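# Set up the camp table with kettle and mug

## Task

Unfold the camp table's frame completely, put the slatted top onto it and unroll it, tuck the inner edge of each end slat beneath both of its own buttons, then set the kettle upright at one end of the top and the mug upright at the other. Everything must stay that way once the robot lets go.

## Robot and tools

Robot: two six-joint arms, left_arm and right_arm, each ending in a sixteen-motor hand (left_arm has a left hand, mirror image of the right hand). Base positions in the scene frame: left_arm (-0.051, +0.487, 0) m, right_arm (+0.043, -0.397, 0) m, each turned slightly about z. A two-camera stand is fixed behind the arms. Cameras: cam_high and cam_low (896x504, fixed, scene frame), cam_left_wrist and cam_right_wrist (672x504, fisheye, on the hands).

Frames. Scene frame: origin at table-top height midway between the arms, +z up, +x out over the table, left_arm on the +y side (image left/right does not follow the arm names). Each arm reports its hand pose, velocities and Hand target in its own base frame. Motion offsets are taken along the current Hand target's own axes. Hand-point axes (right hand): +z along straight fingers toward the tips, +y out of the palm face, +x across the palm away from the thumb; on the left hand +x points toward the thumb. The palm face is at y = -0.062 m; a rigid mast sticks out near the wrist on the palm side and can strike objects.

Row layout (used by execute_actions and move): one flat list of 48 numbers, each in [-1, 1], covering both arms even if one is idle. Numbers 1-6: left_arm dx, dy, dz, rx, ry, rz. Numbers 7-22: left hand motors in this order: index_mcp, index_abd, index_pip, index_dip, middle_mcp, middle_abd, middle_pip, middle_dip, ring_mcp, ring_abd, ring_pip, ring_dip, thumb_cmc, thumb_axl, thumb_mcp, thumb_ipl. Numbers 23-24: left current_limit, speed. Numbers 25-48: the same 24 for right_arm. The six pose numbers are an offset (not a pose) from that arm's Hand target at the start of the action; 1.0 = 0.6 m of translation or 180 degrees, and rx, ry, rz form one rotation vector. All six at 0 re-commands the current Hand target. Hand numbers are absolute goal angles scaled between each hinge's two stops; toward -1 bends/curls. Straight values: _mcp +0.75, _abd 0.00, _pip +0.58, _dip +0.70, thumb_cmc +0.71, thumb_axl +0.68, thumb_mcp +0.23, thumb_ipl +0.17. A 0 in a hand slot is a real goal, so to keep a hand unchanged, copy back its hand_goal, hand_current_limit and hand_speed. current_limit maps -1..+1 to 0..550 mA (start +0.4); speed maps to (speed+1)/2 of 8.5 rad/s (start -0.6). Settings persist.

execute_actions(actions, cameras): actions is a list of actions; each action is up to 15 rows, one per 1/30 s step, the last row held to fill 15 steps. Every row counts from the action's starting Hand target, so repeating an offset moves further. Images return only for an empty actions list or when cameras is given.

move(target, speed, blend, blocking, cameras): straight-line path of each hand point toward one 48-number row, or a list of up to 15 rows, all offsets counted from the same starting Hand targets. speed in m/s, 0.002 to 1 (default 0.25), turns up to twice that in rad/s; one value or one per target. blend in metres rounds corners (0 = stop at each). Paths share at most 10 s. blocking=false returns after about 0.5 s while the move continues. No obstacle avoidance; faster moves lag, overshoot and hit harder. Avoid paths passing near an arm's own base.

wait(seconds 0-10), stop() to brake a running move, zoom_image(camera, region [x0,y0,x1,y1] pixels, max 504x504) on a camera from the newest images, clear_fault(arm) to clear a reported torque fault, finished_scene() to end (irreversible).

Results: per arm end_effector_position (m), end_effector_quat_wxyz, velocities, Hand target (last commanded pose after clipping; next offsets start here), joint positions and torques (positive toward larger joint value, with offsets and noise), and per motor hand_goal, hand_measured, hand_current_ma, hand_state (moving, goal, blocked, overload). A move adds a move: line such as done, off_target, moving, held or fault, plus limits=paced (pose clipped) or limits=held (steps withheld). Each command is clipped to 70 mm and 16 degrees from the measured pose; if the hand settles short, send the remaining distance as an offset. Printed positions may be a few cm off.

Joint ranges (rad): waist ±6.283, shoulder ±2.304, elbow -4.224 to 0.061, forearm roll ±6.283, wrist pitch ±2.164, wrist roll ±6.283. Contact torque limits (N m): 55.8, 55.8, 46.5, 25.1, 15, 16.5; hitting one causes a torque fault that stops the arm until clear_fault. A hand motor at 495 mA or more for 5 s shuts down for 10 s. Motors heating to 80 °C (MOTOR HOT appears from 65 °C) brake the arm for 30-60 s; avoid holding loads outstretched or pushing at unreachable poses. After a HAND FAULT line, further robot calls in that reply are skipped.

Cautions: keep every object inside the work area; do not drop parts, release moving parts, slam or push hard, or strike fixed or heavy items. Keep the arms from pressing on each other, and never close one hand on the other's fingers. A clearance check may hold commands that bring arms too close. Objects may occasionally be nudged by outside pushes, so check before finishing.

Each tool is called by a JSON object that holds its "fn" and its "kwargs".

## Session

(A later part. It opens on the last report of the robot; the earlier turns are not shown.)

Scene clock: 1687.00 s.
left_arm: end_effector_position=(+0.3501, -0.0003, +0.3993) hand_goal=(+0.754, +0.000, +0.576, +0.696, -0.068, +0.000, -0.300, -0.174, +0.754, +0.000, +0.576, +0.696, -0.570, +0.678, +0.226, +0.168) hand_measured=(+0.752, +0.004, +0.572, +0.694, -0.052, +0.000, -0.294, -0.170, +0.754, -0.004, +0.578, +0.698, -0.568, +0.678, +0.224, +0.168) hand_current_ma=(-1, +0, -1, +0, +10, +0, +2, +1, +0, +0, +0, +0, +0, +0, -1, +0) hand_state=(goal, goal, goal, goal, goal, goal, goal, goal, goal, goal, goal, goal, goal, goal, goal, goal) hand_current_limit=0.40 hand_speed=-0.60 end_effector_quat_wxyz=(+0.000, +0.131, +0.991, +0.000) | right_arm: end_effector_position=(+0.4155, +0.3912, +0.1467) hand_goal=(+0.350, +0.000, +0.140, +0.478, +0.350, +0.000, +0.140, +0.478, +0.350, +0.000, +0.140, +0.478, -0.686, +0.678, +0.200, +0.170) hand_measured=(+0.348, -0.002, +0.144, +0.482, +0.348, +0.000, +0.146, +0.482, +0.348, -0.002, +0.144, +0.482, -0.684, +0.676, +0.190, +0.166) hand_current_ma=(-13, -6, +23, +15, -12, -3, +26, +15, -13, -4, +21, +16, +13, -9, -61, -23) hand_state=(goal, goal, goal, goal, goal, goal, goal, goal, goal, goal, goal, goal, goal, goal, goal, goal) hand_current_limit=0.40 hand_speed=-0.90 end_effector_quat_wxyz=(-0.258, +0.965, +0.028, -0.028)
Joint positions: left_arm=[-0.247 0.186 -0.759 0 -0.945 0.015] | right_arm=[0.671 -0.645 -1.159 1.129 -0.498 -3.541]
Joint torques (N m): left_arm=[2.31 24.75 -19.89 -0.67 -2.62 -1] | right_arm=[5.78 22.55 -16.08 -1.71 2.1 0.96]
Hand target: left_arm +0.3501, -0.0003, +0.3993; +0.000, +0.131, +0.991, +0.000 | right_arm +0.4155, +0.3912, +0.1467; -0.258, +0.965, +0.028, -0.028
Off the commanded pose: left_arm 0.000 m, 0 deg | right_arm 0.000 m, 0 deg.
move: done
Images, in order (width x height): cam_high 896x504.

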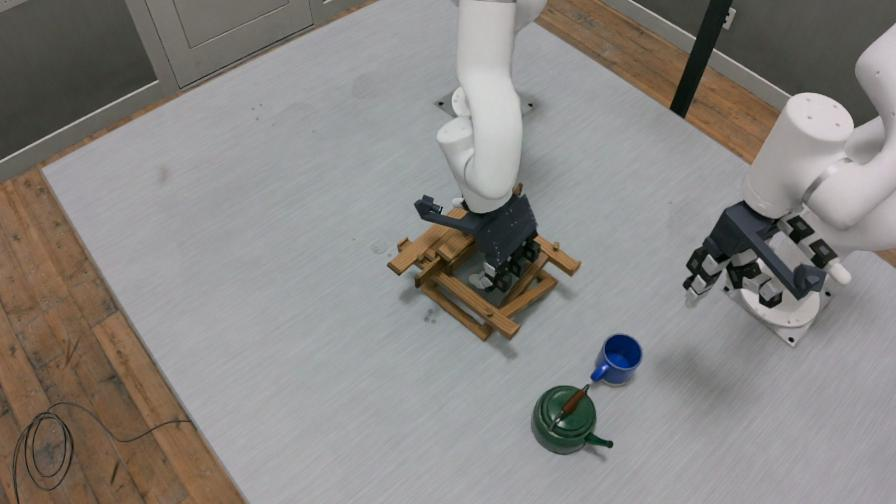

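{"fn": "move", "kwargs": {"target": [[0,0,0,0,0,0,0.754,0,0.576,0.696,-0.068,0,-0.3,-0.174,0.754,0,0.576,0.696,-0.571,0.678,0.226,0.168,0.4,-0.6,0.001,-0.0289,0.0167,0,0,0,0.35,0,0.139,0.478,0.35,0,0.139,0.478,0.35,0,0.139,0.478,-0.686,0.678,0.2,0.17,0.4,-0.9],[0,0,0,0,0,0,0.754,0,0.576,0.696,-0.068,0,-0.3,-0.174,0.754,0,0.576,0.696,-0.571,0.678,0.226,0.168,0.4,-0.6,0.002,-0.143,-0.148,0,0,0,0.35,0,0.139,0.478,0.35,0,0.139,0.478,0.35,0,0.139,0.478,-0.686,0.678,0.2,0.17,0.4,-0.9]], "speed": [0.05, 0.12], "blend": 0.005, "cameras": ["cam_high", "cam_low"]}}

{"fn": "zoom_image", "kwargs": {"camera": "cam_high", "region": [385, 185, 525, 295]}}

{"fn": "zoom_image", "kwargs": {"camera": "cam_low", "region": [280, 185, 400, 295]}}

Scene clock: 1696.60 s.
left_arm: end_effector_position=(+0.3501, -0.0003, +0.3993) hand_goal=(+0.754, +0.000, +0.576, +0.696, -0.068, +0.000, -0.300, -0.174, +0.754, +0.000, +0.576, +0.696, -0.570, +0.678, +0.226, +0.168) hand_measured=(+0.752, +0.004, +0.572, +0.694, -0.052, +0.000, -0.294, -0.170, +0.754, -0.004, +0.578, +0.698, -0.568, +0.678, +0.224, +0.168) hand_current_ma=(-1, +0, -1, +0, +10, +0, +2, +1, +0, +0, +0, +0, +0, +0, -1, +0) hand_state=(goal, goal, goal, goal, goal, goal, goal, goal, goal, goal, goal, goal, goal, goal, goal, goal) hand_current_limit=0.40 hand_speed=-0.60 end_effector_quat_wxyz=(+0.000, +0.131, +0.991, +0.000) | right_arm: end_effector_position=(+0.4194, +0.4214, +0.2663) hand_goal=(+0.350, +0.000, +0.140, +0.478, +0.350, +0.000, +0.140, +0.478, +0.350, +0.000, +0.140, +0.478, -0.686, +0.678, +0.200, +0.170) hand_measured=(+0.348, -0.002, +0.144, +0.482, +0.348, +0.000, +0.146, +0.482, +0.348, -0.002, +0.144, +0.482, -0.684, +0.676, +0.190, +0.166) hand_current_ma=(-12, -6, +22, +15, -11, -3, +25, +15, -12, -4, +20, +16, +12, -9, -57, -23) hand_state=(goal, goal, goal, goal, goal, goal, goal, goal, goal, goal, goal, goal, goal, goal, goal, goal) hand_current_limit=0.40 hand_speed=-0.90 end_effector_quat_wxyz=(-0.258, +0.965, +0.028, -0.028)
Joint positions: left_arm=[-0.247 0.186 -0.759 0 -0.945 0.015] | right_arm=[0.706 -0.52 -1.284 0.809 -0.624 -3.13]
Joint torques (N m): left_arm=[3.29 25.66 -19.59 -0.4 -2.66 -0.98] | right_arm=[4.97 34.42 -19.94 -1.07 -4.17 1.18]
Hand target: left_arm +0.3501, -0.0003, +0.3993; +0.000, +0.131, +0.991, +0.000 | right_arm +0.4195, +0.4214, +0.2663; -0.258, +0.965, +0.028, -0.028
Off the commanded pose: left_arm 0.000 m, 0 deg | right_arm 0.000 m, 0 deg.
move: done
Images, in order (width x height): cam_high 896x504, cam_low 896x504.

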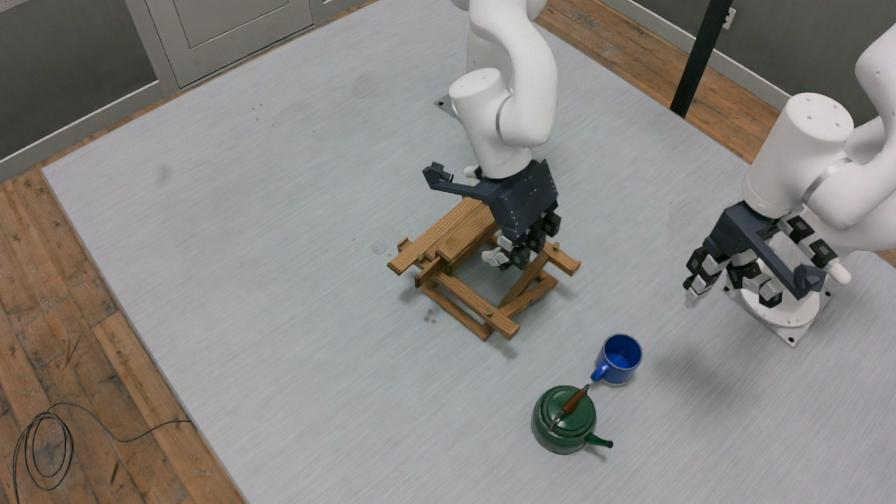

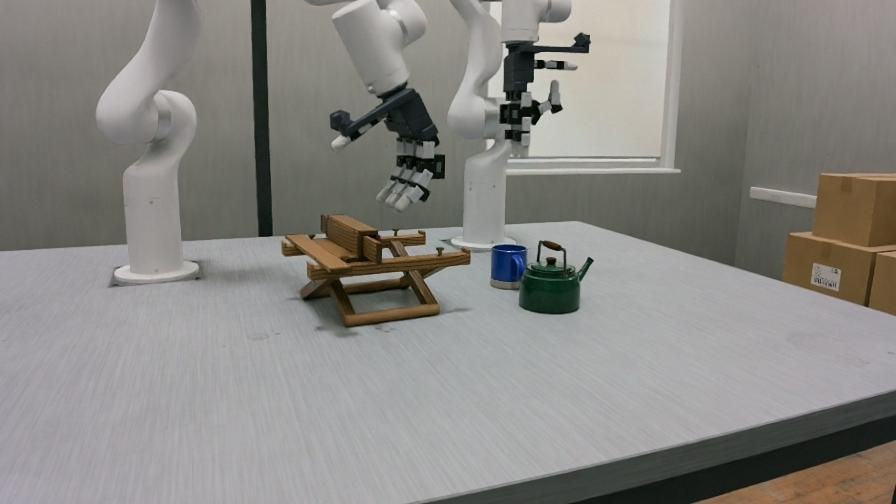

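Scaled by 3.600 from the camera's 896x504 image, which has a finer 1280x720 frame.

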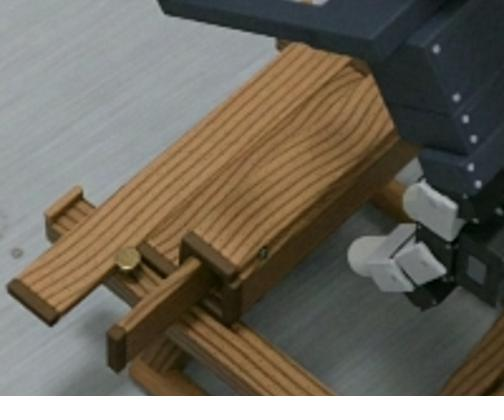

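Scaled by 4.200 from the camera's 896x504 image, which has a finer 1280x720 frame.

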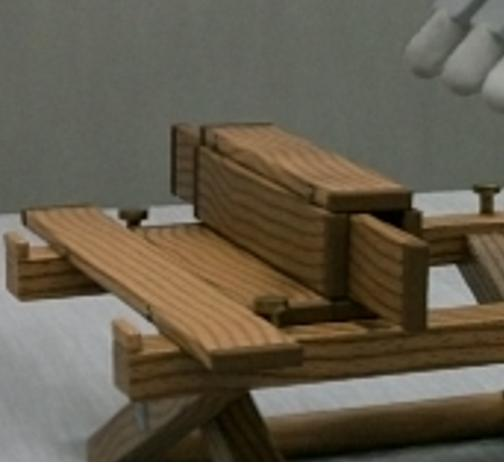

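{"fn": "zoom_image", "kwargs": {"camera": "cam_low", "region": [280, 230, 360, 280]}}

{"fn": "zoom_image", "kwargs": {"camera": "cam_high", "region": [385, 225, 465, 295]}}

{"fn": "zoom_image", "kwargs": {"camera": "cam_high", "region": [440, 180, 520, 250]}}

Scaled by 6.300 from the camera's 896x504 image, which has a finer 1280x720 frame.

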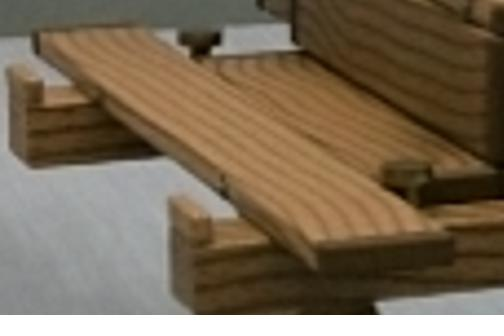

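Scaled by 6.300 from the camera's 896x504 image, which has a finer 1280x720 frame.

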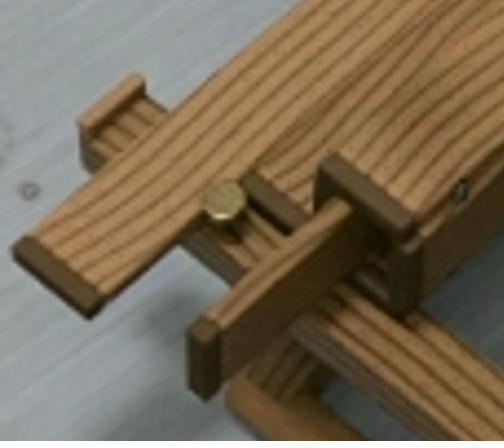

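Scaled by 6.300 from the camera's 896x504 image, which has a finer 1280x720 frame.

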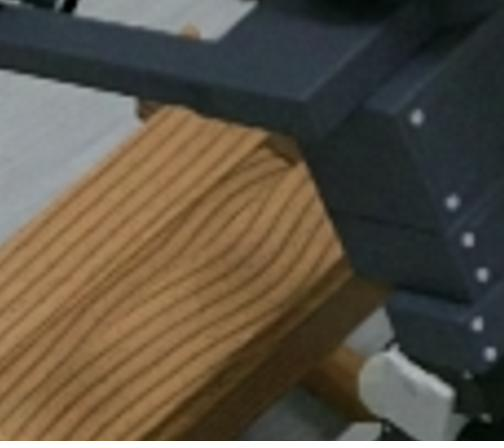

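{"fn": "move", "kwargs": {"target": [[0,0,0,0,0,0,0.754,0,0.576,0.696,-0.068,0,-0.3,-0.174,0.754,0,0.576,0.696,-0.571,0.678,0.226,0.168,0.4,-0.6,-0.0108,0.029,-0.081,0.3335,0.0123,-0.0081,0.35,0,0.139,0.478,0.35,0,0.139,0.478,0.35,0,0.139,0.478,-0.686,0.678,0.2,0.17,0.4,-0.9],[0,0,0,0,0,0,0.754,0,0.576,0.696,-0.068,0,-0.3,-0.174,0.754,0,0.576,0.696,-0.571,0.678,0.226,0.168,0.4,-0.6,-0.004,0.1163,0.0702,0.3335,0.0123,-0.0081,0.35,0,0.139,0.478,0.35,0,0.139,0.478,0.35,0,0.139,0.478,-0.686,0.678,0.2,0.17,0.4,-0.9]], "speed": [0.2, 0.08], "cameras": ["cam_high", "cam_low"]}}

{"fn": "zoom_image", "kwargs": {"camera": "cam_high", "region": [385, 185, 525, 295]}}

{"fn": "zoom_image", "kwargs": {"camera": "cam_low", "region": [280, 185, 400, 295]}}

Scene clock: 1734.80 s.
left_arm: end_effector_position=(+0.3501, -0.0003, +0.3993) hand_goal=(+0.754, +0.000, +0.576, +0.696, -0.068, +0.000, -0.300, -0.174, +0.754, +0.000, +0.576, +0.696, -0.570, +0.678, +0.226, +0.168) hand_measured=(+0.752, +0.004, +0.572, +0.694, -0.052, +0.000, -0.294, -0.170, +0.754, -0.004, +0.578, +0.698, -0.568, +0.678, +0.224, +0.168) hand_current_ma=(-1, +0, -1, +0, +10, +0, +2, +1, +0, +0, +0, +0, +0, +0, -1, +0) hand_state=(goal, goal, goal, goal, goal, goal, goal, goal, goal, goal, goal, goal, goal, goal, goal, goal) hand_current_limit=0.40 hand_speed=-0.60 end_effector_quat_wxyz=(+0.000, +0.131, +0.991, +0.000) | right_arm: end_effector_position=(+0.4170, +0.3817, +0.1951) hand_goal=(+0.350, +0.000, +0.140, +0.478, +0.350, +0.000, +0.140, +0.478, +0.350, +0.000, +0.140, +0.478, -0.686, +0.678, +0.200, +0.170) hand_measured=(+0.344, -0.002, +0.142, +0.480, +0.344, +0.000, +0.142, +0.480, +0.344, -0.002, +0.142, +0.480, -0.684, +0.676, +0.198, +0.168) hand_current_ma=(-33, -6, +6, +12, -31, -3, +6, +12, -35, -4, +5, +13, +12, -9, -12, -12) hand_state=(goal, goal, goal, goal, goal, goal, goal, goal, goal, goal, goal, goal, goal, goal, goal, goal) hand_current_limit=0.40 hand_speed=-0.90 end_effector_quat_wxyz=(+0.707, -0.707, -0.017, +0.018)
Joint positions: left_arm=[-0.247 0.186 -0.759 0 -0.945 0.015] | right_arm=[0.347 -0.682 -0.886 1.863 -1.511 -4.516]
Joint torques (N m): left_arm=[1.33 23.85 -19.14 -0.33 -2.57 -1.21] | right_arm=[-1.84 19.79 -15.38 3.4 -6.4 -1.05]
Hand target: left_arm +0.3501, -0.0003, +0.3993; +0.000, +0.131, +0.991, +0.000 | right_arm +0.4169, +0.3818, +0.1951; +0.707, -0.707, -0.017, +0.018
Off the commanded pose: left_arm 0.000 m, 0 deg | right_arm 0.000 m, 0 deg.
move: done
Images, in order (width x height): cam_high 896x504, cam_low 896x504.

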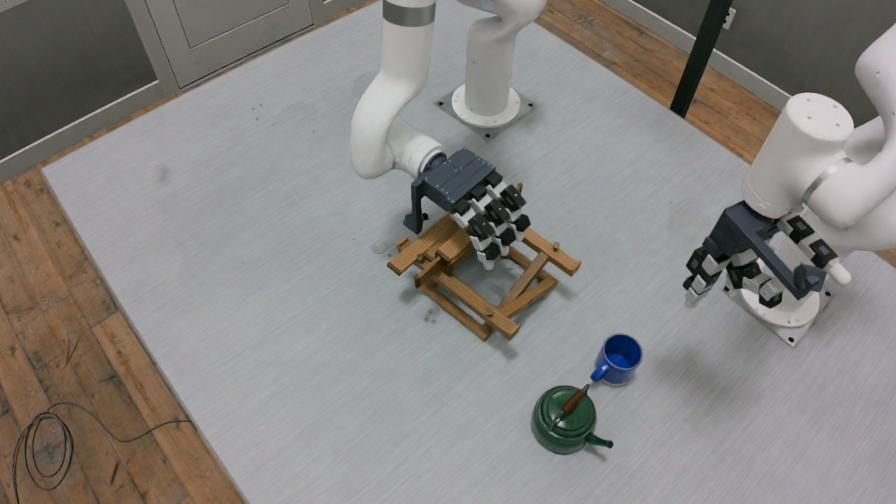

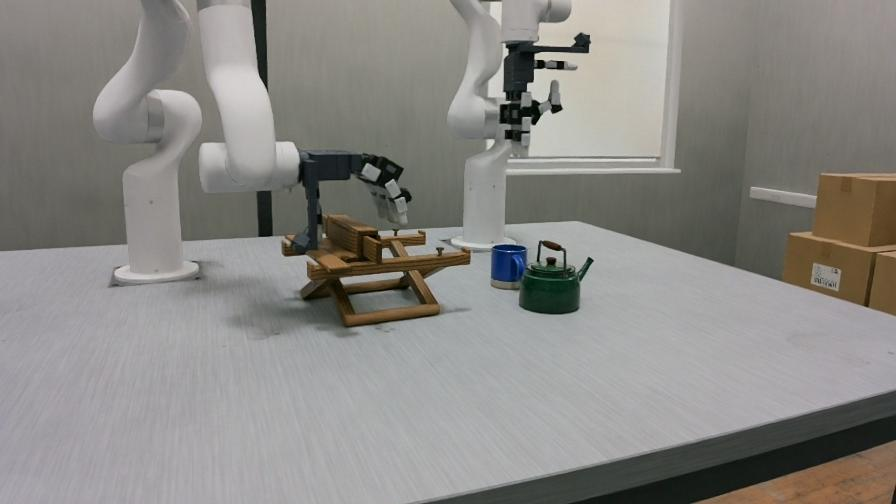

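Scaled by 3.600 from the camera's 896x504 image, which has a finer 1280x720 frame.

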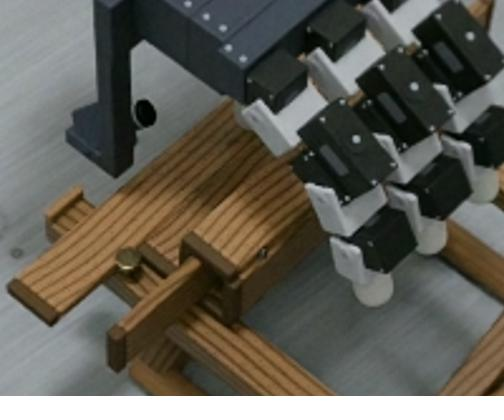

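Scaled by 4.200 from the camera's 896x504 image, which has a finer 1280x720 frame.

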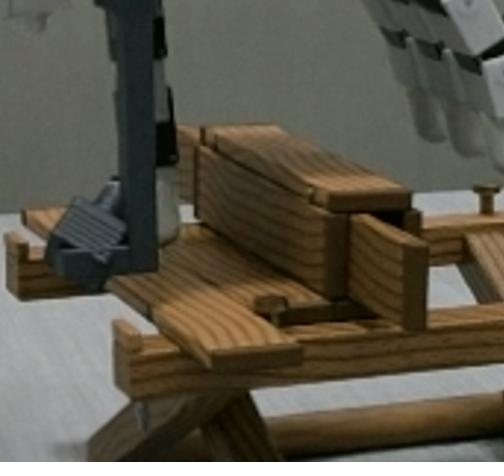

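{"fn": "move", "kwargs": {"target": [0,0,0,0,0,0,0.754,0,0.576,0.696,-0.068,0,-0.3,-0.174,0.754,0,0.576,0.696,-0.571,0.678,0.226,0.168,0.4,-0.6,0,0,0,0,0,0,0.04,0,0.139,0.478,0.04,0,0.139,0.478,0.04,0,0.139,0.478,-0.686,0.678,0.15,0.14,0.2,-0.9], "cameras": ["cam_high"]}}

{"fn": "zoom_image", "kwargs": {"camera": "cam_high", "region": [385, 185, 525, 295]}}

Scene clock: 1739.47 s.
left_arm: end_effector_position=(+0.3501, -0.0003, +0.3993) hand_goal=(+0.754, +0.000, +0.576, +0.696, -0.068, +0.000, -0.300, -0.174, +0.754, +0.000, +0.576, +0.696, -0.570, +0.678, +0.226, +0.168) hand_measured=(+0.752, +0.004, +0.572, +0.694, -0.052, +0.000, -0.294, -0.170, +0.754, -0.004, +0.578, +0.698, -0.568, +0.678, +0.224, +0.168) hand_current_ma=(-1, +0, -1, +0, +10, +0, +2, +1, +0, +0, +0, +0, +0, +0, -1, +0) hand_state=(goal, goal, goal, goal, goal, goal, goal, goal, goal, goal, goal, goal, goal, goal, goal, goal) hand_current_limit=0.40 hand_speed=-0.60 end_effector_quat_wxyz=(+0.000, +0.131, +0.991, +0.000) | right_arm: end_effector_position=(+0.4169, +0.3818, +0.1951) hand_goal=(+0.040, +0.000, +0.140, +0.478, +0.040, +0.000, +0.140, +0.478, +0.040, +0.000, +0.140, +0.478, -0.686, +0.678, +0.150, +0.140) hand_measured=(+0.036, -0.002, +0.142, +0.480, +0.036, +0.000, +0.142, +0.480, +0.036, -0.002, +0.142, +0.480, -0.684, +0.676, +0.154, +0.142) hand_current_ma=(-18, -6, +6, +12, -17, -3, +6, +12, -19, -4, +5, +13, +12, -9, +20, +14) hand_state=(goal, goal, goal, goal, goal, goal, goal, goal, goal, goal, goal, goal, goal, goal, goal, goal) hand_current_limit=0.20 hand_speed=-0.90 end_effector_quat_wxyz=(+0.707, -0.707, -0.017, +0.018)
Joint positions: left_arm=[-0.247 0.186 -0.759 0 -0.945 0.015] | right_arm=[0.347 -0.682 -0.886 1.863 -1.511 -4.516]
Joint torques (N m): left_arm=[2.4 24.86 -19.91 -0.93 -2.69 -1.27] | right_arm=[5.67 19.45 -14.82 3.64 -5.66 -1.17]
Hand target: left_arm +0.3501, -0.0003, +0.3993; +0.000, +0.131, +0.991, +0.000 | right_arm +0.4169, +0.3818, +0.1951; +0.707, -0.707, -0.017, +0.018
Off the commanded pose: left_arm 0.000 m, 0 deg | right_arm 0.000 m, 0 deg.
move: done
Images, in order (width x height): cam_high 896x504.

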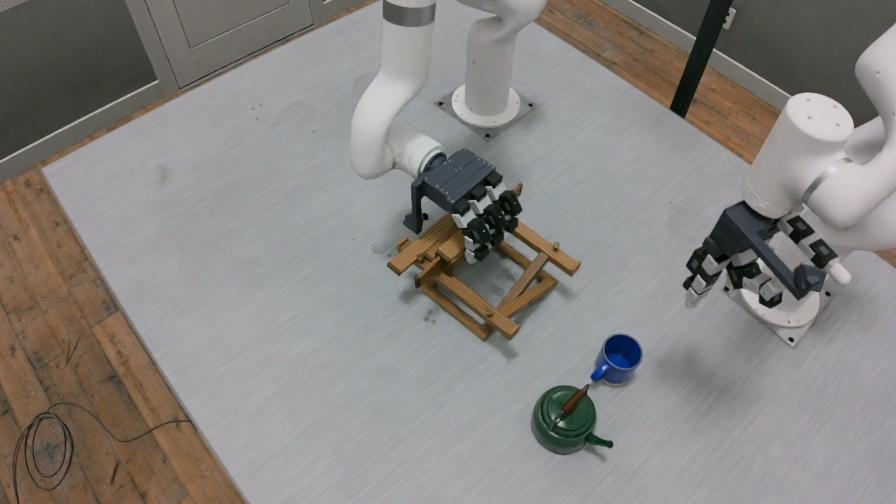

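Scaled by 3.600 from the camera's 896x504 image, which has a finer 1280x720 frame.

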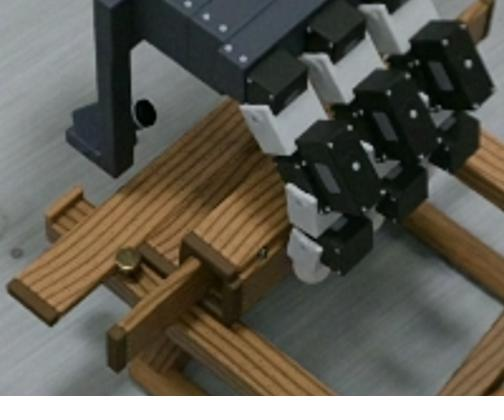

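{"fn": "move", "kwargs": {"target": [0,0,0,0,0,0,0.754,0,0.576,0.696,-0.068,0,-0.3,-0.174,0.754,0,0.576,0.696,-0.571,0.678,0.226,0.168,0.4,-0.6,0,0,0,0,0,0,-0.04,0,0.139,0.478,-0.04,0,0.139,0.478,-0.04,0,0.139,0.478,-0.686,0.678,0.05,0.12,0.25,-0.93], "cameras": ["cam_high", "cam_low"]}}

{"fn": "zoom_image", "kwargs": {"camera": "cam_high", "region": [385, 185, 525, 295]}}

{"fn": "zoom_image", "kwargs": {"camera": "cam_low", "region": [280, 185, 400, 295]}}

Scene clock: 1743.03 s.
left_arm: end_effector_position=(+0.3501, -0.0003, +0.3993) hand_goal=(+0.754, +0.000, +0.576, +0.696, -0.068, +0.000, -0.300, -0.174, +0.754, +0.000, +0.576, +0.696, -0.570, +0.678, +0.226, +0.168) hand_measured=(+0.752, +0.004, +0.572, +0.694, -0.052, +0.000, -0.294, -0.170, +0.754, -0.004, +0.578, +0.698, -0.568, +0.678, +0.224, +0.168) hand_current_ma=(-1, +0, -1, +0, +10, +0, +2, +1, +0, +0, +0, +0, +0, +0, -1, +0) hand_state=(goal, goal, goal, goal, goal, goal, goal, goal, goal, goal, goal, goal, goal, goal, goal, goal) hand_current_limit=0.40 hand_speed=-0.60 end_effector_quat_wxyz=(+0.000, +0.131, +0.991, +0.000) | right_arm: end_effector_position=(+0.4169, +0.3818, +0.1951) hand_goal=(-0.040, +0.000, +0.140, +0.478, -0.040, +0.000, +0.140, +0.478, -0.040, +0.000, +0.140, +0.478, -0.686, +0.678, +0.050, +0.120) hand_measured=(-0.028, -0.002, +0.142, +0.480, -0.032, +0.000, +0.142, +0.480, -0.034, -0.002, +0.142, +0.480, -0.684, +0.676, +0.054, +0.122) hand_current_ma=(+58, -6, +12, +12, +43, -3, +11, +12, +32, -4, +7, +13, +12, -9, +29, +16) hand_state=(goal, goal, goal, goal, goal, goal, goal, goal, goal, goal, goal, goal, goal, goal, goal, goal) hand_current_limit=0.25 hand_speed=-0.93 end_effector_quat_wxyz=(+0.707, -0.707, -0.017, +0.018)
Joint positions: left_arm=[-0.247 0.186 -0.759 0 -0.945 0.015] | right_arm=[0.347 -0.682 -0.886 1.863 -1.511 -4.516]
Joint torques (N m): left_arm=[1.72 22.72 -19.43 -0.7 -2.67 -1.08] | right_arm=[5.09 23.27 -13.88 2.98 -4.91 -1.33]
Hand target: left_arm +0.3501, -0.0003, +0.3993; +0.000, +0.131, +0.991, +0.000 | right_arm +0.4169, +0.3818, +0.1951; +0.707, -0.707, -0.017, +0.018
Off the commanded pose: left_arm 0.000 m, 0 deg | right_arm 0.000 m, 0 deg.
move: done
Images, in order (width x height): cam_high 896x504, cam_low 896x504.

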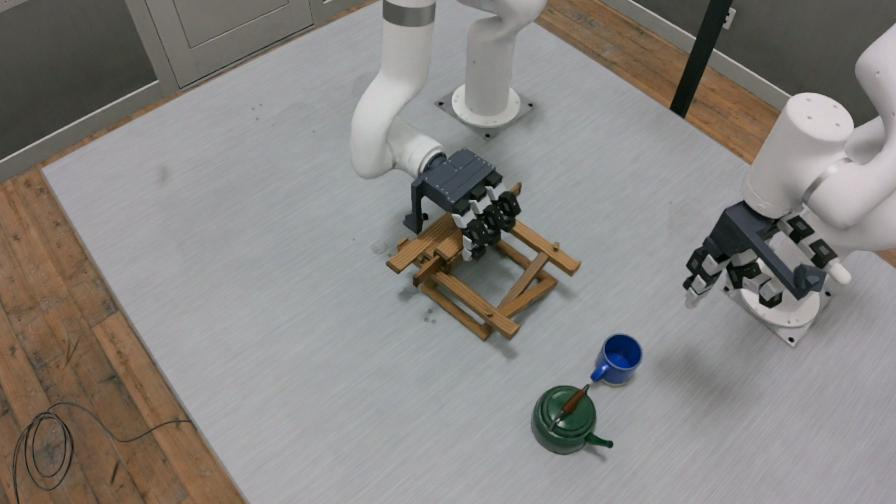

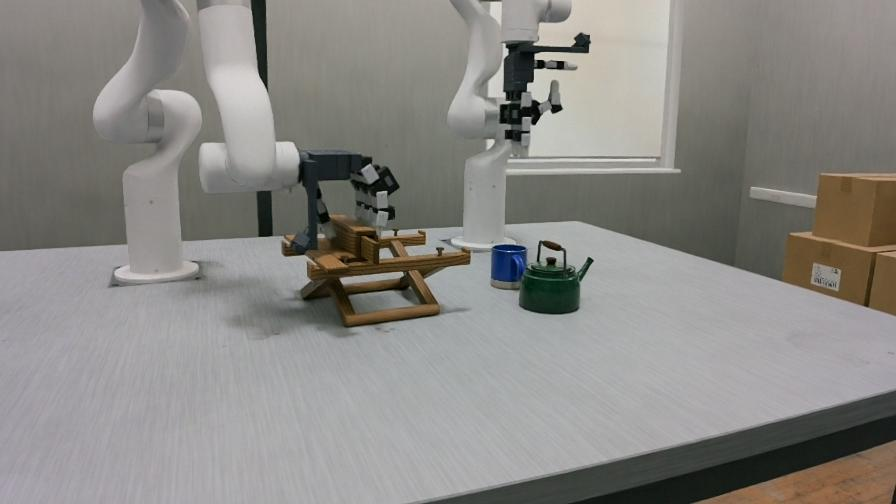

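Scaled by 3.600 from the camera's 896x504 image, which has a finer 1280x720 frame.

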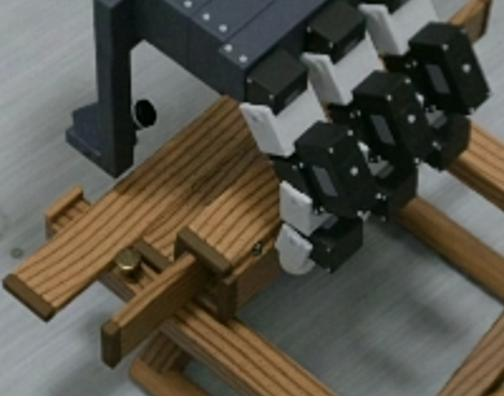

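Scaled by 4.200 from the camera's 896x504 image, which has a finer 1280x720 frame.

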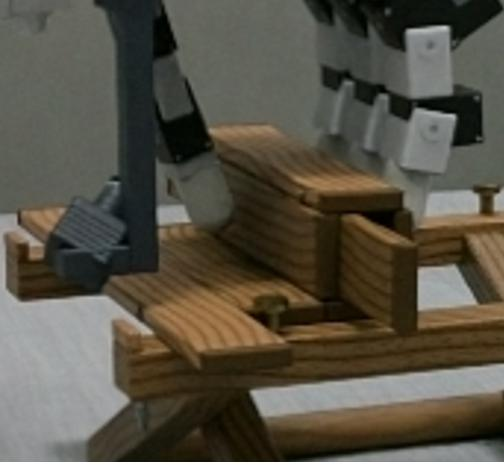

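{"fn": "move", "kwargs": {"target": [[0,0,0,0,0,0,0.754,0,0.576,0.696,-0.068,0,-0.3,-0.174,0.754,0,0.576,0.696,-0.571,0.678,0.226,0.168,0.4,-0.6,0,0,0,0,0,0,-0.04,0,0.139,0.478,-0.04,0,0.139,0.478,-0.04,0,0.139,0.478,-0.686,0.678,-0.02,0.08,0.25,-0.93],[0,0,0,0,0,0,0.754,0,0.576,0.696,-0.068,0,-0.3,-0.174,0.754,0,0.576,0.696,-0.571,0.678,0.226,0.168,0.4,-0.6,0,0,0.0058,0,0,0,-0.04,0,0.139,0.478,-0.04,0,0.139,0.478,-0.04,0,0.139,0.478,-0.686,0.678,-0.02,0.08,0.25,-0.93]], "speed": 0.02, "cameras": ["cam_high"]}}

{"fn": "zoom_image", "kwargs": {"camera": "cam_high", "region": [385, 185, 525, 295]}}

Scene clock: 1750.33 s.
left_arm: end_effector_position=(+0.3501, -0.0003, +0.3993) hand_goal=(+0.754, +0.000, +0.576, +0.696, -0.068, +0.000, -0.300, -0.174, +0.754, +0.000, +0.576, +0.696, -0.570, +0.678, +0.226, +0.168) hand_measured=(+0.752, +0.004, +0.572, +0.694, -0.052, +0.000, -0.294, -0.170, +0.754, -0.004, +0.578, +0.698, -0.568, +0.678, +0.224, +0.168) hand_current_ma=(-1, +0, -1, +0, +10, +0, +2, +1, +0, +0, +0, +0, +0, +0, -1, +0) hand_state=(goal, goal, goal, goal, goal, goal, goal, goal, goal, goal, goal, goal, goal, goal, goal, goal) hand_current_limit=0.40 hand_speed=-0.60 end_effector_quat_wxyz=(+0.000, +0.131, +0.991, +0.000) | right_arm: end_effector_position=(+0.4167, +0.3853, +0.1951) hand_goal=(-0.040, +0.000, +0.140, +0.478, -0.040, +0.000, +0.140, +0.478, -0.040, +0.000, +0.140, +0.478, -0.686, +0.678, -0.020, +0.080) hand_measured=(-0.030, -0.002, +0.146, +0.480, -0.034, +0.000, +0.144, +0.480, -0.038, -0.002, +0.144, +0.480, -0.682, +0.678, +0.040, +0.102) hand_current_ma=(+51, -6, +28, +12, +32, -3, +20, +12, +9, -4, +15, +13, +17, -2, +344, +148) hand_state=(goal, goal, goal, goal, goal, goal, goal, goal, goal, goal, goal, goal, goal, goal, blocked, blocked) hand_current_limit=0.25 hand_speed=-0.93 end_effector_quat_wxyz=(+0.707, -0.707, -0.017, +0.018)
Joint positions: left_arm=[-0.247 0.186 -0.759 0 -0.945 0.015] | right_arm=[0.354 -0.683 -0.889 1.87 -1.51 -4.515]
Joint torques (N m): left_arm=[1.03 24.76 -20.34 -0.21 -2.5 -1.19] | right_arm=[6.52 20.93 -15.33 3.47 1 1.04]
Hand target: left_arm +0.3501, -0.0003, +0.3993; +0.000, +0.131, +0.991, +0.000 | right_arm +0.4167, +0.3853, +0.1951; +0.707, -0.707, -0.017, +0.018
Off the commanded pose: left_arm 0.000 m, 0 deg | right_arm 0.000 m, 0 deg.
move: done
Images, in order (width x height): cam_high 896x504.

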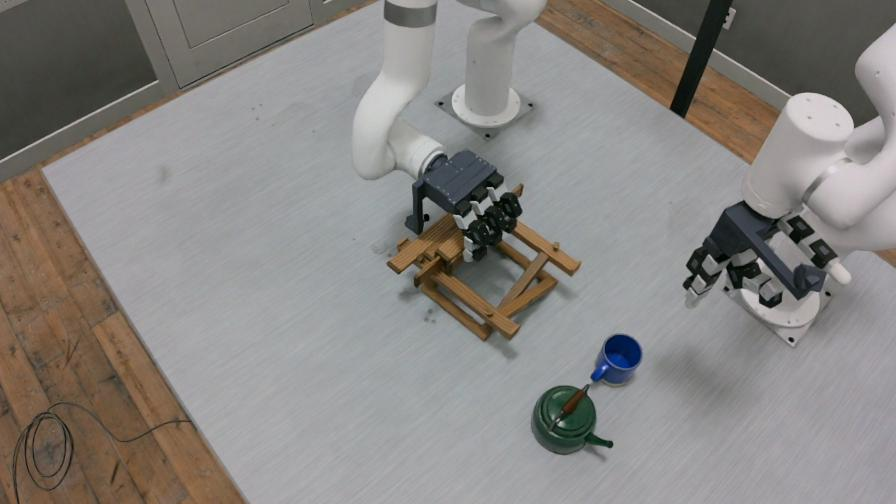

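Scaled by 3.600 from the camera's 896x504 image, which has a finer 1280x720 frame.

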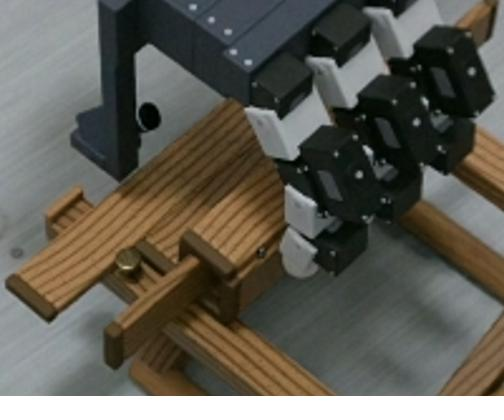

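{"fn": "move", "kwargs": {"target": [[0,0,0,0,0,0,0.754,0,0.576,0.696,-0.068,0,-0.3,-0.174,0.754,0,0.576,0.696,-0.571,0.678,0.226,0.168,0.4,-0.6,0,0,0.0025,0,0,0,-0.04,0,0.139,0.478,-0.04,0,0.139,0.478,-0.04,0,0.139,0.478,-0.686,0.678,-0.02,0.08,0.25,-0.93],[0,0,0,0,0,0,0.754,0,0.576,0.696,-0.068,0,-0.3,-0.174,0.754,0,0.576,0.696,-0.571,0.678,0.226,0.168,0.4,-0.6,0,0.0103,0.0323,-0.0833,0,0,-0.04,0,0.139,0.478,-0.04,0,0.139,0.478,-0.04,0,0.139,0.478,-0.686,0.678,-0.02,0.08,0.25,-0.93],[0,0,0,0,0,0,0.754,0,0.576,0.696,-0.068,0,-0.3,-0.174,0.754,0,0.576,0.696,-0.571,0.678,0.226,0.168,0.4,-0.6,0,0.028,0.0585,-0.1667,0,0,-0.04,0,0.139,0.478,-0.04,0,0.139,0.478,-0.04,0,0.139,0.478,-0.686,0.678,-0.02,0.08,0.25,-0.93]], "speed": 0.05, "blend": 0.002, "cameras": ["cam_high", "cam_low"]}}

{"fn": "zoom_image", "kwargs": {"camera": "cam_high", "region": [385, 185, 525, 295]}}

{"fn": "zoom_image", "kwargs": {"camera": "cam_low", "region": [280, 185, 400, 295]}}

Scene clock: 1766.07 s.
left_arm: end_effector_position=(+0.3501, -0.0003, +0.3993) hand_goal=(+0.754, +0.000, +0.576, +0.696, -0.068, +0.000, -0.300, -0.174, +0.754, +0.000, +0.576, +0.696, -0.570, +0.678, +0.226, +0.168) hand_measured=(+0.752, +0.004, +0.572, +0.694, -0.052, +0.000, -0.294, -0.170, +0.754, -0.004, +0.578, +0.698, -0.568, +0.678, +0.224, +0.168) hand_current_ma=(-1, +0, -1, +0, +10, +0, +2, +1, +0, +0, +0, +0, +0, +0, -1, +0) hand_state=(goal, goal, goal, goal, goal, goal, goal, goal, goal, goal, goal, goal, goal, goal, goal, goal) hand_current_limit=0.40 hand_speed=-0.60 end_effector_quat_wxyz=(+0.000, +0.131, +0.991, +0.000) | right_arm: end_effector_position=(+0.4150, +0.4203, +0.1783) hand_goal=(-0.040, +0.000, +0.140, +0.478, -0.040, +0.000, +0.140, +0.478, -0.040, +0.000, +0.140, +0.478, -0.686, +0.678, -0.020, +0.080) hand_measured=(-0.032, +0.000, +0.146, +0.480, -0.034, +0.000, +0.146, +0.480, -0.036, +0.000, +0.144, +0.480, -0.682, +0.678, +0.030, +0.102) hand_current_ma=(+44, -2, +30, +12, +33, +0, +25, +12, +22, -1, +19, +13, +20, -1, +319, +148) hand_state=(goal, goal, goal, goal, goal, goal, goal, goal, goal, goal, goal, goal, goal, goal, blocked, blocked) hand_current_limit=0.25 hand_speed=-0.93 end_effector_quat_wxyz=(-0.500, +0.866, +0.021, -0.013)
Joint positions: left_arm=[-0.247 0.186 -0.759 0 -0.945 0.015] | right_arm=[0.551 -0.577 -0.994 1.802 -0.895 -4.239]
Joint torques (N m): left_arm=[2.11 24 -19.6 -0.48 -2.5 -1.04] | right_arm=[5.24 31.17 -18.27 -1.94 1.56 0.97]
Hand target: left_arm +0.3501, -0.0003, +0.3993; +0.000, +0.131, +0.991, +0.000 | right_arm +0.4150, +0.4203, +0.1783; -0.500, +0.866, +0.021, -0.013
Off the commanded pose: left_arm 0.000 m, 0 deg | right_arm 0.000 m, 0 deg.
move: done; blend cut to 0.0008 m at target 1
Images, in order (width x height): cam_high 896x504, cam_low 896x504.

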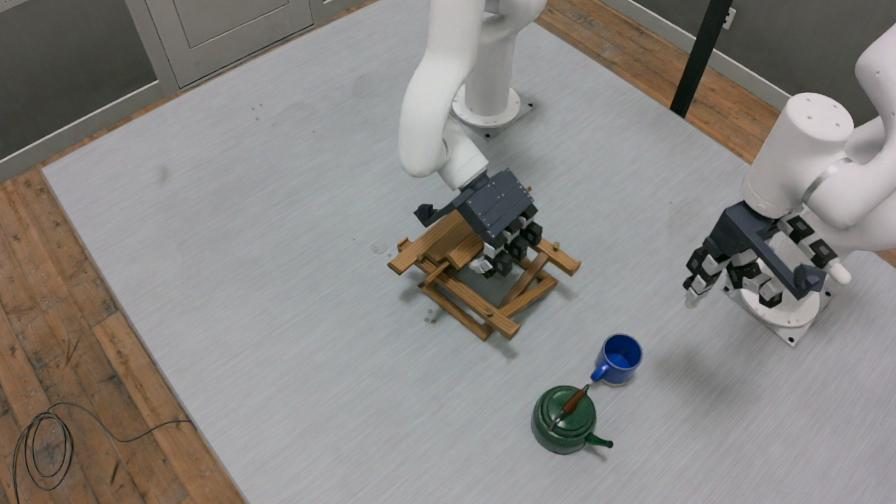

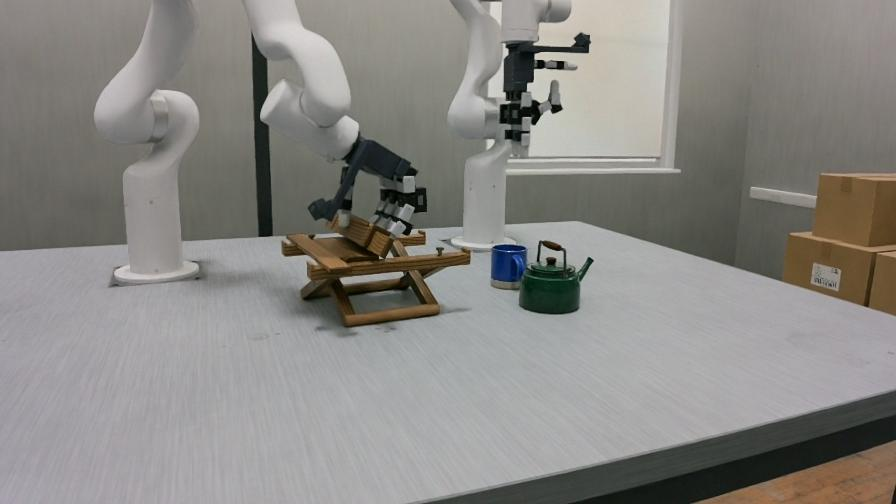

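Scaled by 3.600 from the camera's 896x504 image, which has a finer 1280x720 frame.

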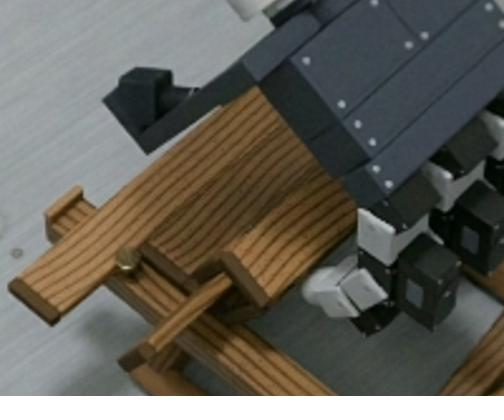

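Scaled by 4.200 from the camera's 896x504 image, which has a finer 1280x720 frame.

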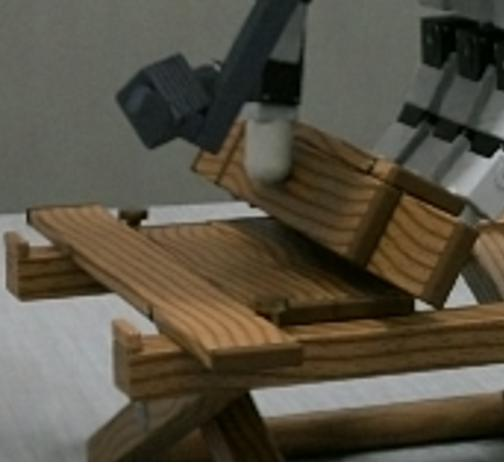

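{"fn": "move", "kwargs": {"target": [[0,0,0,0,0,0,0.754,0,0.576,0.696,-0.068,0,-0.3,-0.174,0.754,0,0.576,0.696,-0.571,0.678,0.226,0.168,0.4,-0.6,0,0.0103,0.0298,-0.0833,0,0,-0.04,0,0.139,0.478,-0.04,0,0.139,0.478,-0.04,0,0.139,0.478,-0.686,0.678,-0.02,0.08,0.25,-0.93],[0,0,0,0,0,0,0.754,0,0.576,0.696,-0.068,0,-0.3,-0.174,0.754,0,0.576,0.696,-0.571,0.678,0.226,0.168,0.4,-0.6,0,0.0279,0.056,-0.1667,0,0,-0.04,0,0.139,0.478,-0.04,0,0.139,0.478,-0.04,0,0.139,0.478,-0.686,0.678,-0.02,0.08,0.25,-0.93]], "speed": 0.05, "blend": 0.002, "cameras": ["cam_high", "cam_low"]}}

{"fn": "zoom_image", "kwargs": {"camera": "cam_high", "region": [385, 185, 525, 295]}}

{"fn": "zoom_image", "kwargs": {"camera": "cam_low", "region": [280, 185, 400, 295]}}

Scene clock: 1778.83 s.
left_arm: end_effector_position=(+0.3501, -0.0003, +0.3993) hand_goal=(+0.754, +0.000, +0.576, +0.696, -0.068, +0.000, -0.300, -0.174, +0.754, +0.000, +0.576, +0.696, -0.570, +0.678, +0.226, +0.168) hand_measured=(+0.752, +0.004, +0.572, +0.694, -0.052, +0.000, -0.294, -0.170, +0.754, -0.004, +0.578, +0.698, -0.568, +0.678, +0.224, +0.168) hand_current_ma=(-1, +0, -1, +0, +10, +0, +2, +1, +0, +0, +0, +0, +0, +0, -1, +0) hand_state=(goal, goal, goal, goal, goal, goal, goal, goal, goal, goal, goal, goal, goal, goal, goal, goal) hand_current_limit=0.40 hand_speed=-0.60 end_effector_quat_wxyz=(+0.000, +0.131, +0.991, +0.000) | right_arm: end_effector_position=(+0.4140, +0.4410, +0.1470) hand_goal=(-0.040, +0.000, +0.140, +0.478, -0.040, +0.000, +0.140, +0.478, -0.040, +0.000, +0.140, +0.478, -0.686, +0.678, -0.020, +0.080) hand_measured=(-0.018, +0.000, +0.152, +0.484, -0.022, +0.000, +0.154, +0.482, -0.022, +0.000, +0.150, +0.484, -0.682, +0.678, +0.010, +0.098) hand_current_ma=(+108, -1, +56, +25, +92, +1, +62, +22, +89, +0, +49, +25, +14, -1, +188, +111) hand_state=(blocked, goal, goal, goal, goal, goal, goal, goal, goal, goal, goal, goal, goal, goal, blocked, goal) hand_current_limit=0.25 hand_speed=-0.93 end_effector_quat_wxyz=(-0.259, +0.966, +0.024, -0.007)
Joint positions: left_arm=[-0.247 0.186 -0.759 0 -0.945 0.015] | right_arm=[0.747 -0.687 -1.236 1.137 -0.437 -3.471]
Joint torques (N m): left_arm=[2.23 23.78 -19.52 -0.73 -2.4 -1.09] | right_arm=[5.48 24.01 -19.13 -1.94 3.3 0.82]
Hand target: left_arm +0.3501, -0.0003, +0.3993; +0.000, +0.131, +0.991, +0.000 | right_arm +0.4140, +0.4410, +0.1470; -0.259, +0.966, +0.024, -0.007
Off the commanded pose: left_arm 0.000 m, 0 deg | right_arm 0.000 m, 0 deg.
move: done
Images, in order (width x height): cam_high 896x504, cam_low 896x504.

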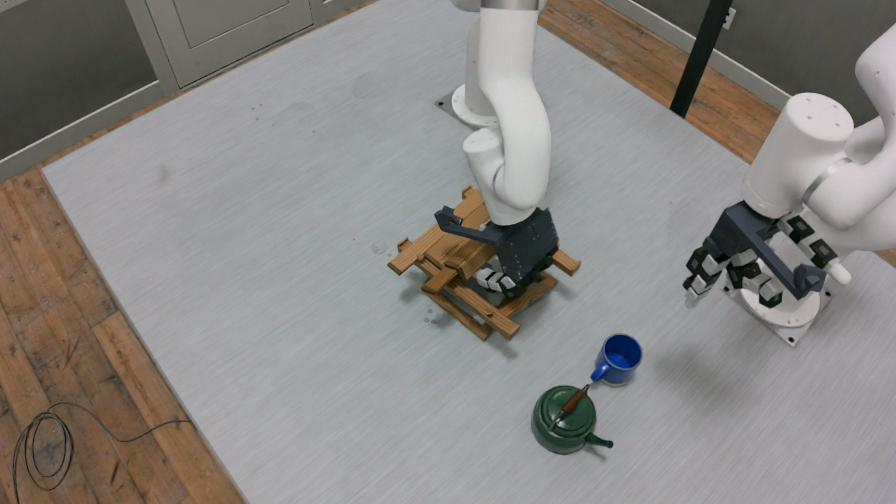

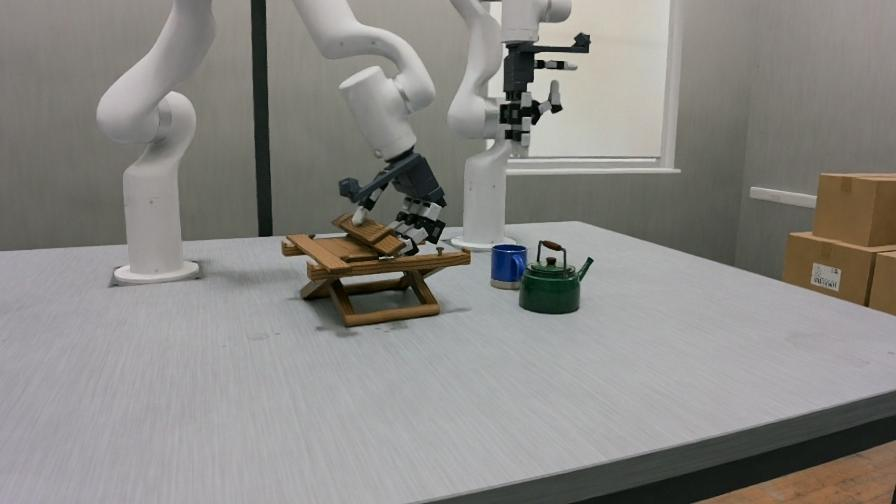

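Scaled by 3.600 from the camera's 896x504 image, which has a finer 1280x720 frame.

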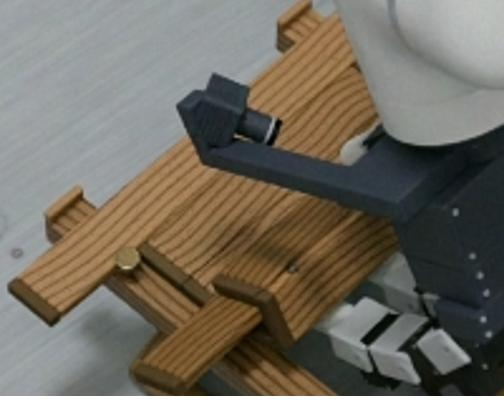

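Scaled by 4.200 from the camera's 896x504 image, which has a finer 1280x720 frame.

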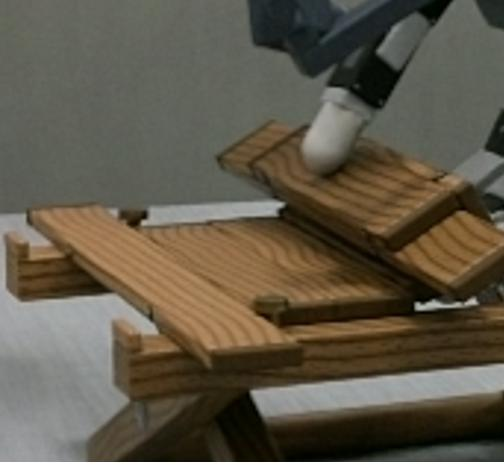

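{"fn": "move", "kwargs": {"target": [[0,0,0,0,0,0,0.754,0,0.576,0.696,-0.068,0,-0.3,-0.174,0.754,0,0.576,0.696,-0.571,0.678,0.226,0.168,0.4,-0.6,0,0,0,0,0,0,0.15,0,0.139,0.478,0.15,0,0.139,0.478,0.15,0,0.139,0.478,-0.686,0.678,0.2,0.17,0.4,-0.93],[0,0,0,0,0,0,0.754,0,0.576,0.696,-0.068,0,-0.3,-0.174,0.754,0,0.576,0.696,-0.571,0.678,0.226,0.168,0.4,-0.6,0,-0.0217,0.0125,0,0,0,0.15,0,0.139,0.478,0.15,0,0.139,0.478,0.15,0,0.139,0.478,-0.686,0.678,0.2,0.17,0.4,-0.93],[0,0,0,0,0,0,0.754,0,0.576,0.696,-0.068,0,-0.3,-0.174,0.754,0,0.576,0.696,-0.571,0.678,0.226,0.168,0.4,-0.6,0,-0.143,-0.148,0,0,0,0.15,0,0.139,0.478,0.15,0,0.139,0.478,0.15,0,0.139,0.478,-0.686,0.678,0.2,0.17,0.4,-0.93]], "speed": [0.05, 0.05, 0.12], "blend": 0.003, "cameras": ["cam_high", "cam_low"]}}

{"fn": "zoom_image", "kwargs": {"camera": "cam_high", "region": [385, 185, 525, 295]}}

{"fn": "zoom_image", "kwargs": {"camera": "cam_low", "region": [280, 185, 400, 295]}}

Scene clock: 1792.70 s.
left_arm: end_effector_position=(+0.3501, -0.0003, +0.3993) hand_goal=(+0.754, +0.000, +0.576, +0.696, -0.068, +0.000, -0.300, -0.174, +0.754, +0.000, +0.576, +0.696, -0.570, +0.678, +0.226, +0.168) hand_measured=(+0.752, +0.004, +0.572, +0.694, -0.052, +0.000, -0.294, -0.170, +0.754, -0.004, +0.578, +0.698, -0.568, +0.678, +0.224, +0.168) hand_current_ma=(-1, +0, -1, +0, +10, +0, +2, +1, +0, +0, +0, +0, +0, +0, -1, +0) hand_state=(goal, goal, goal, goal, goal, goal, goal, goal, goal, goal, goal, goal, goal, goal, goal, goal) hand_current_limit=0.40 hand_speed=-0.60 end_effector_quat_wxyz=(+0.000, +0.131, +0.991, +0.000) | right_arm: end_effector_position=(+0.4126, +0.4709, +0.2668) hand_goal=(+0.150, +0.000, +0.140, +0.478, +0.150, +0.000, +0.140, +0.478, +0.150, +0.000, +0.140, +0.478, -0.686, +0.678, +0.200, +0.170) hand_measured=(+0.150, +0.000, +0.146, +0.482, +0.150, +0.000, +0.146, +0.482, +0.150, +0.000, +0.146, +0.482, -0.684, +0.678, +0.190, +0.166) hand_current_ma=(+1, -1, +27, +15, +1, +1, +30, +15, +1, +0, +25, +16, +12, -1, -57, -23) hand_state=(goal, goal, goal, goal, goal, goal, goal, goal, goal, goal, goal, goal, goal, goal, goal, goal) hand_current_limit=0.40 hand_speed=-0.93 end_effector_quat_wxyz=(-0.259, +0.966, +0.024, -0.007)
Joint positions: left_arm=[-0.247 0.186 -0.759 0 -0.945 0.015] | right_arm=[0.784 -0.566 -1.356 0.775 -0.56 -3.028]
Joint torques (N m): left_arm=[2.19 23.67 -19.67 -0.58 -2.42 -1.13] | right_arm=[5.57 35.51 -19.47 -1.27 -3.96 1.21]
Hand target: left_arm +0.3501, -0.0003, +0.3993; +0.000, +0.131, +0.991, +0.000 | right_arm +0.4126, +0.4709, +0.2668; -0.259, +0.966, +0.024, -0.007
Off the commanded pose: left_arm 0.000 m, 0 deg | right_arm 0.000 m, 0 deg.
move: done; blend cut to 0 m at target 1
Images, in order (width x height): cam_high 896x504, cam_low 896x504.

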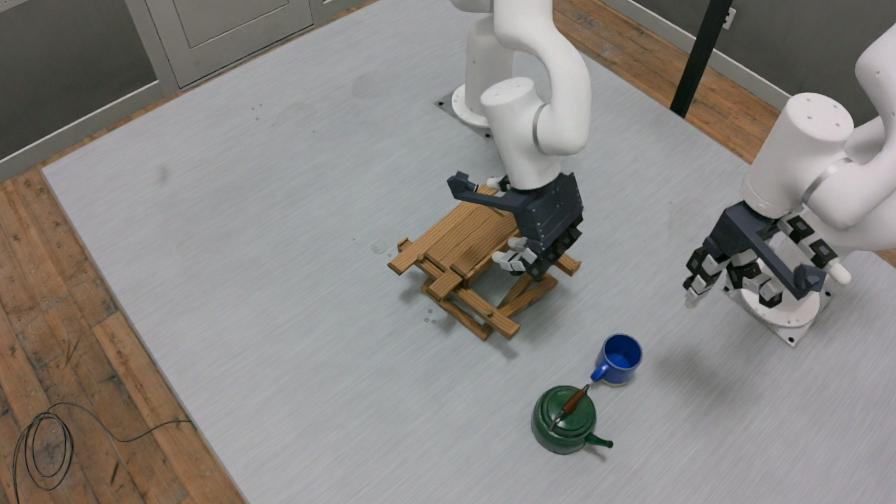

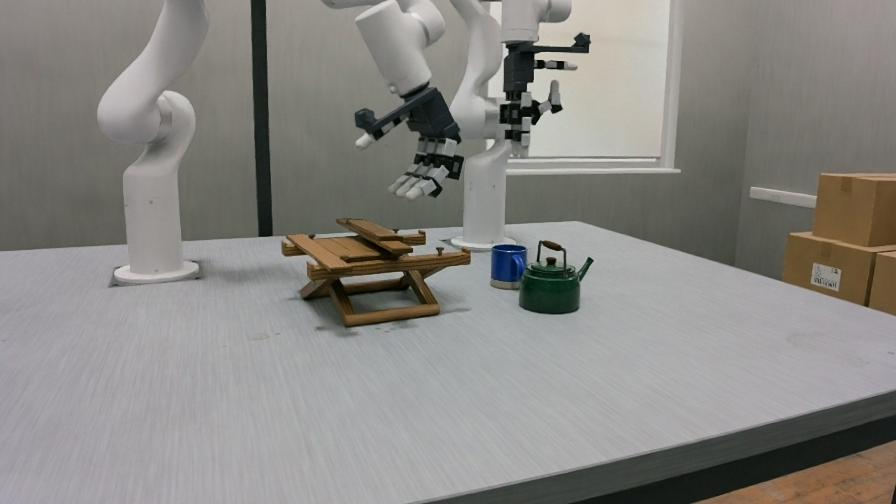

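Scaled by 3.600 from the camera's 896x504 image, which has a finer 1280x720 frame.

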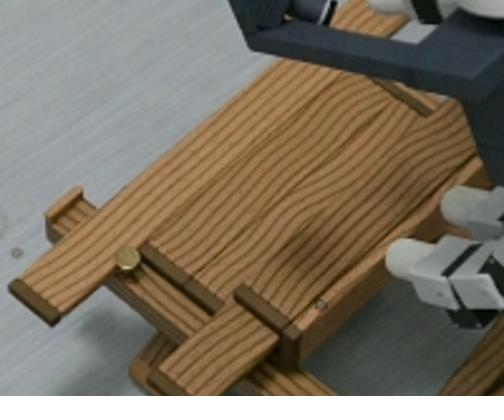

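Scaled by 4.200 from the camera's 896x504 image, which has a finer 1280x720 frame.

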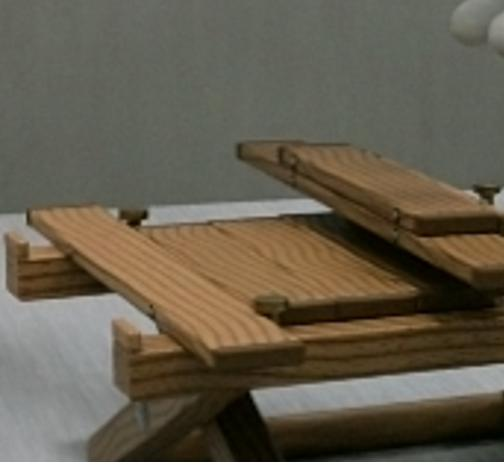

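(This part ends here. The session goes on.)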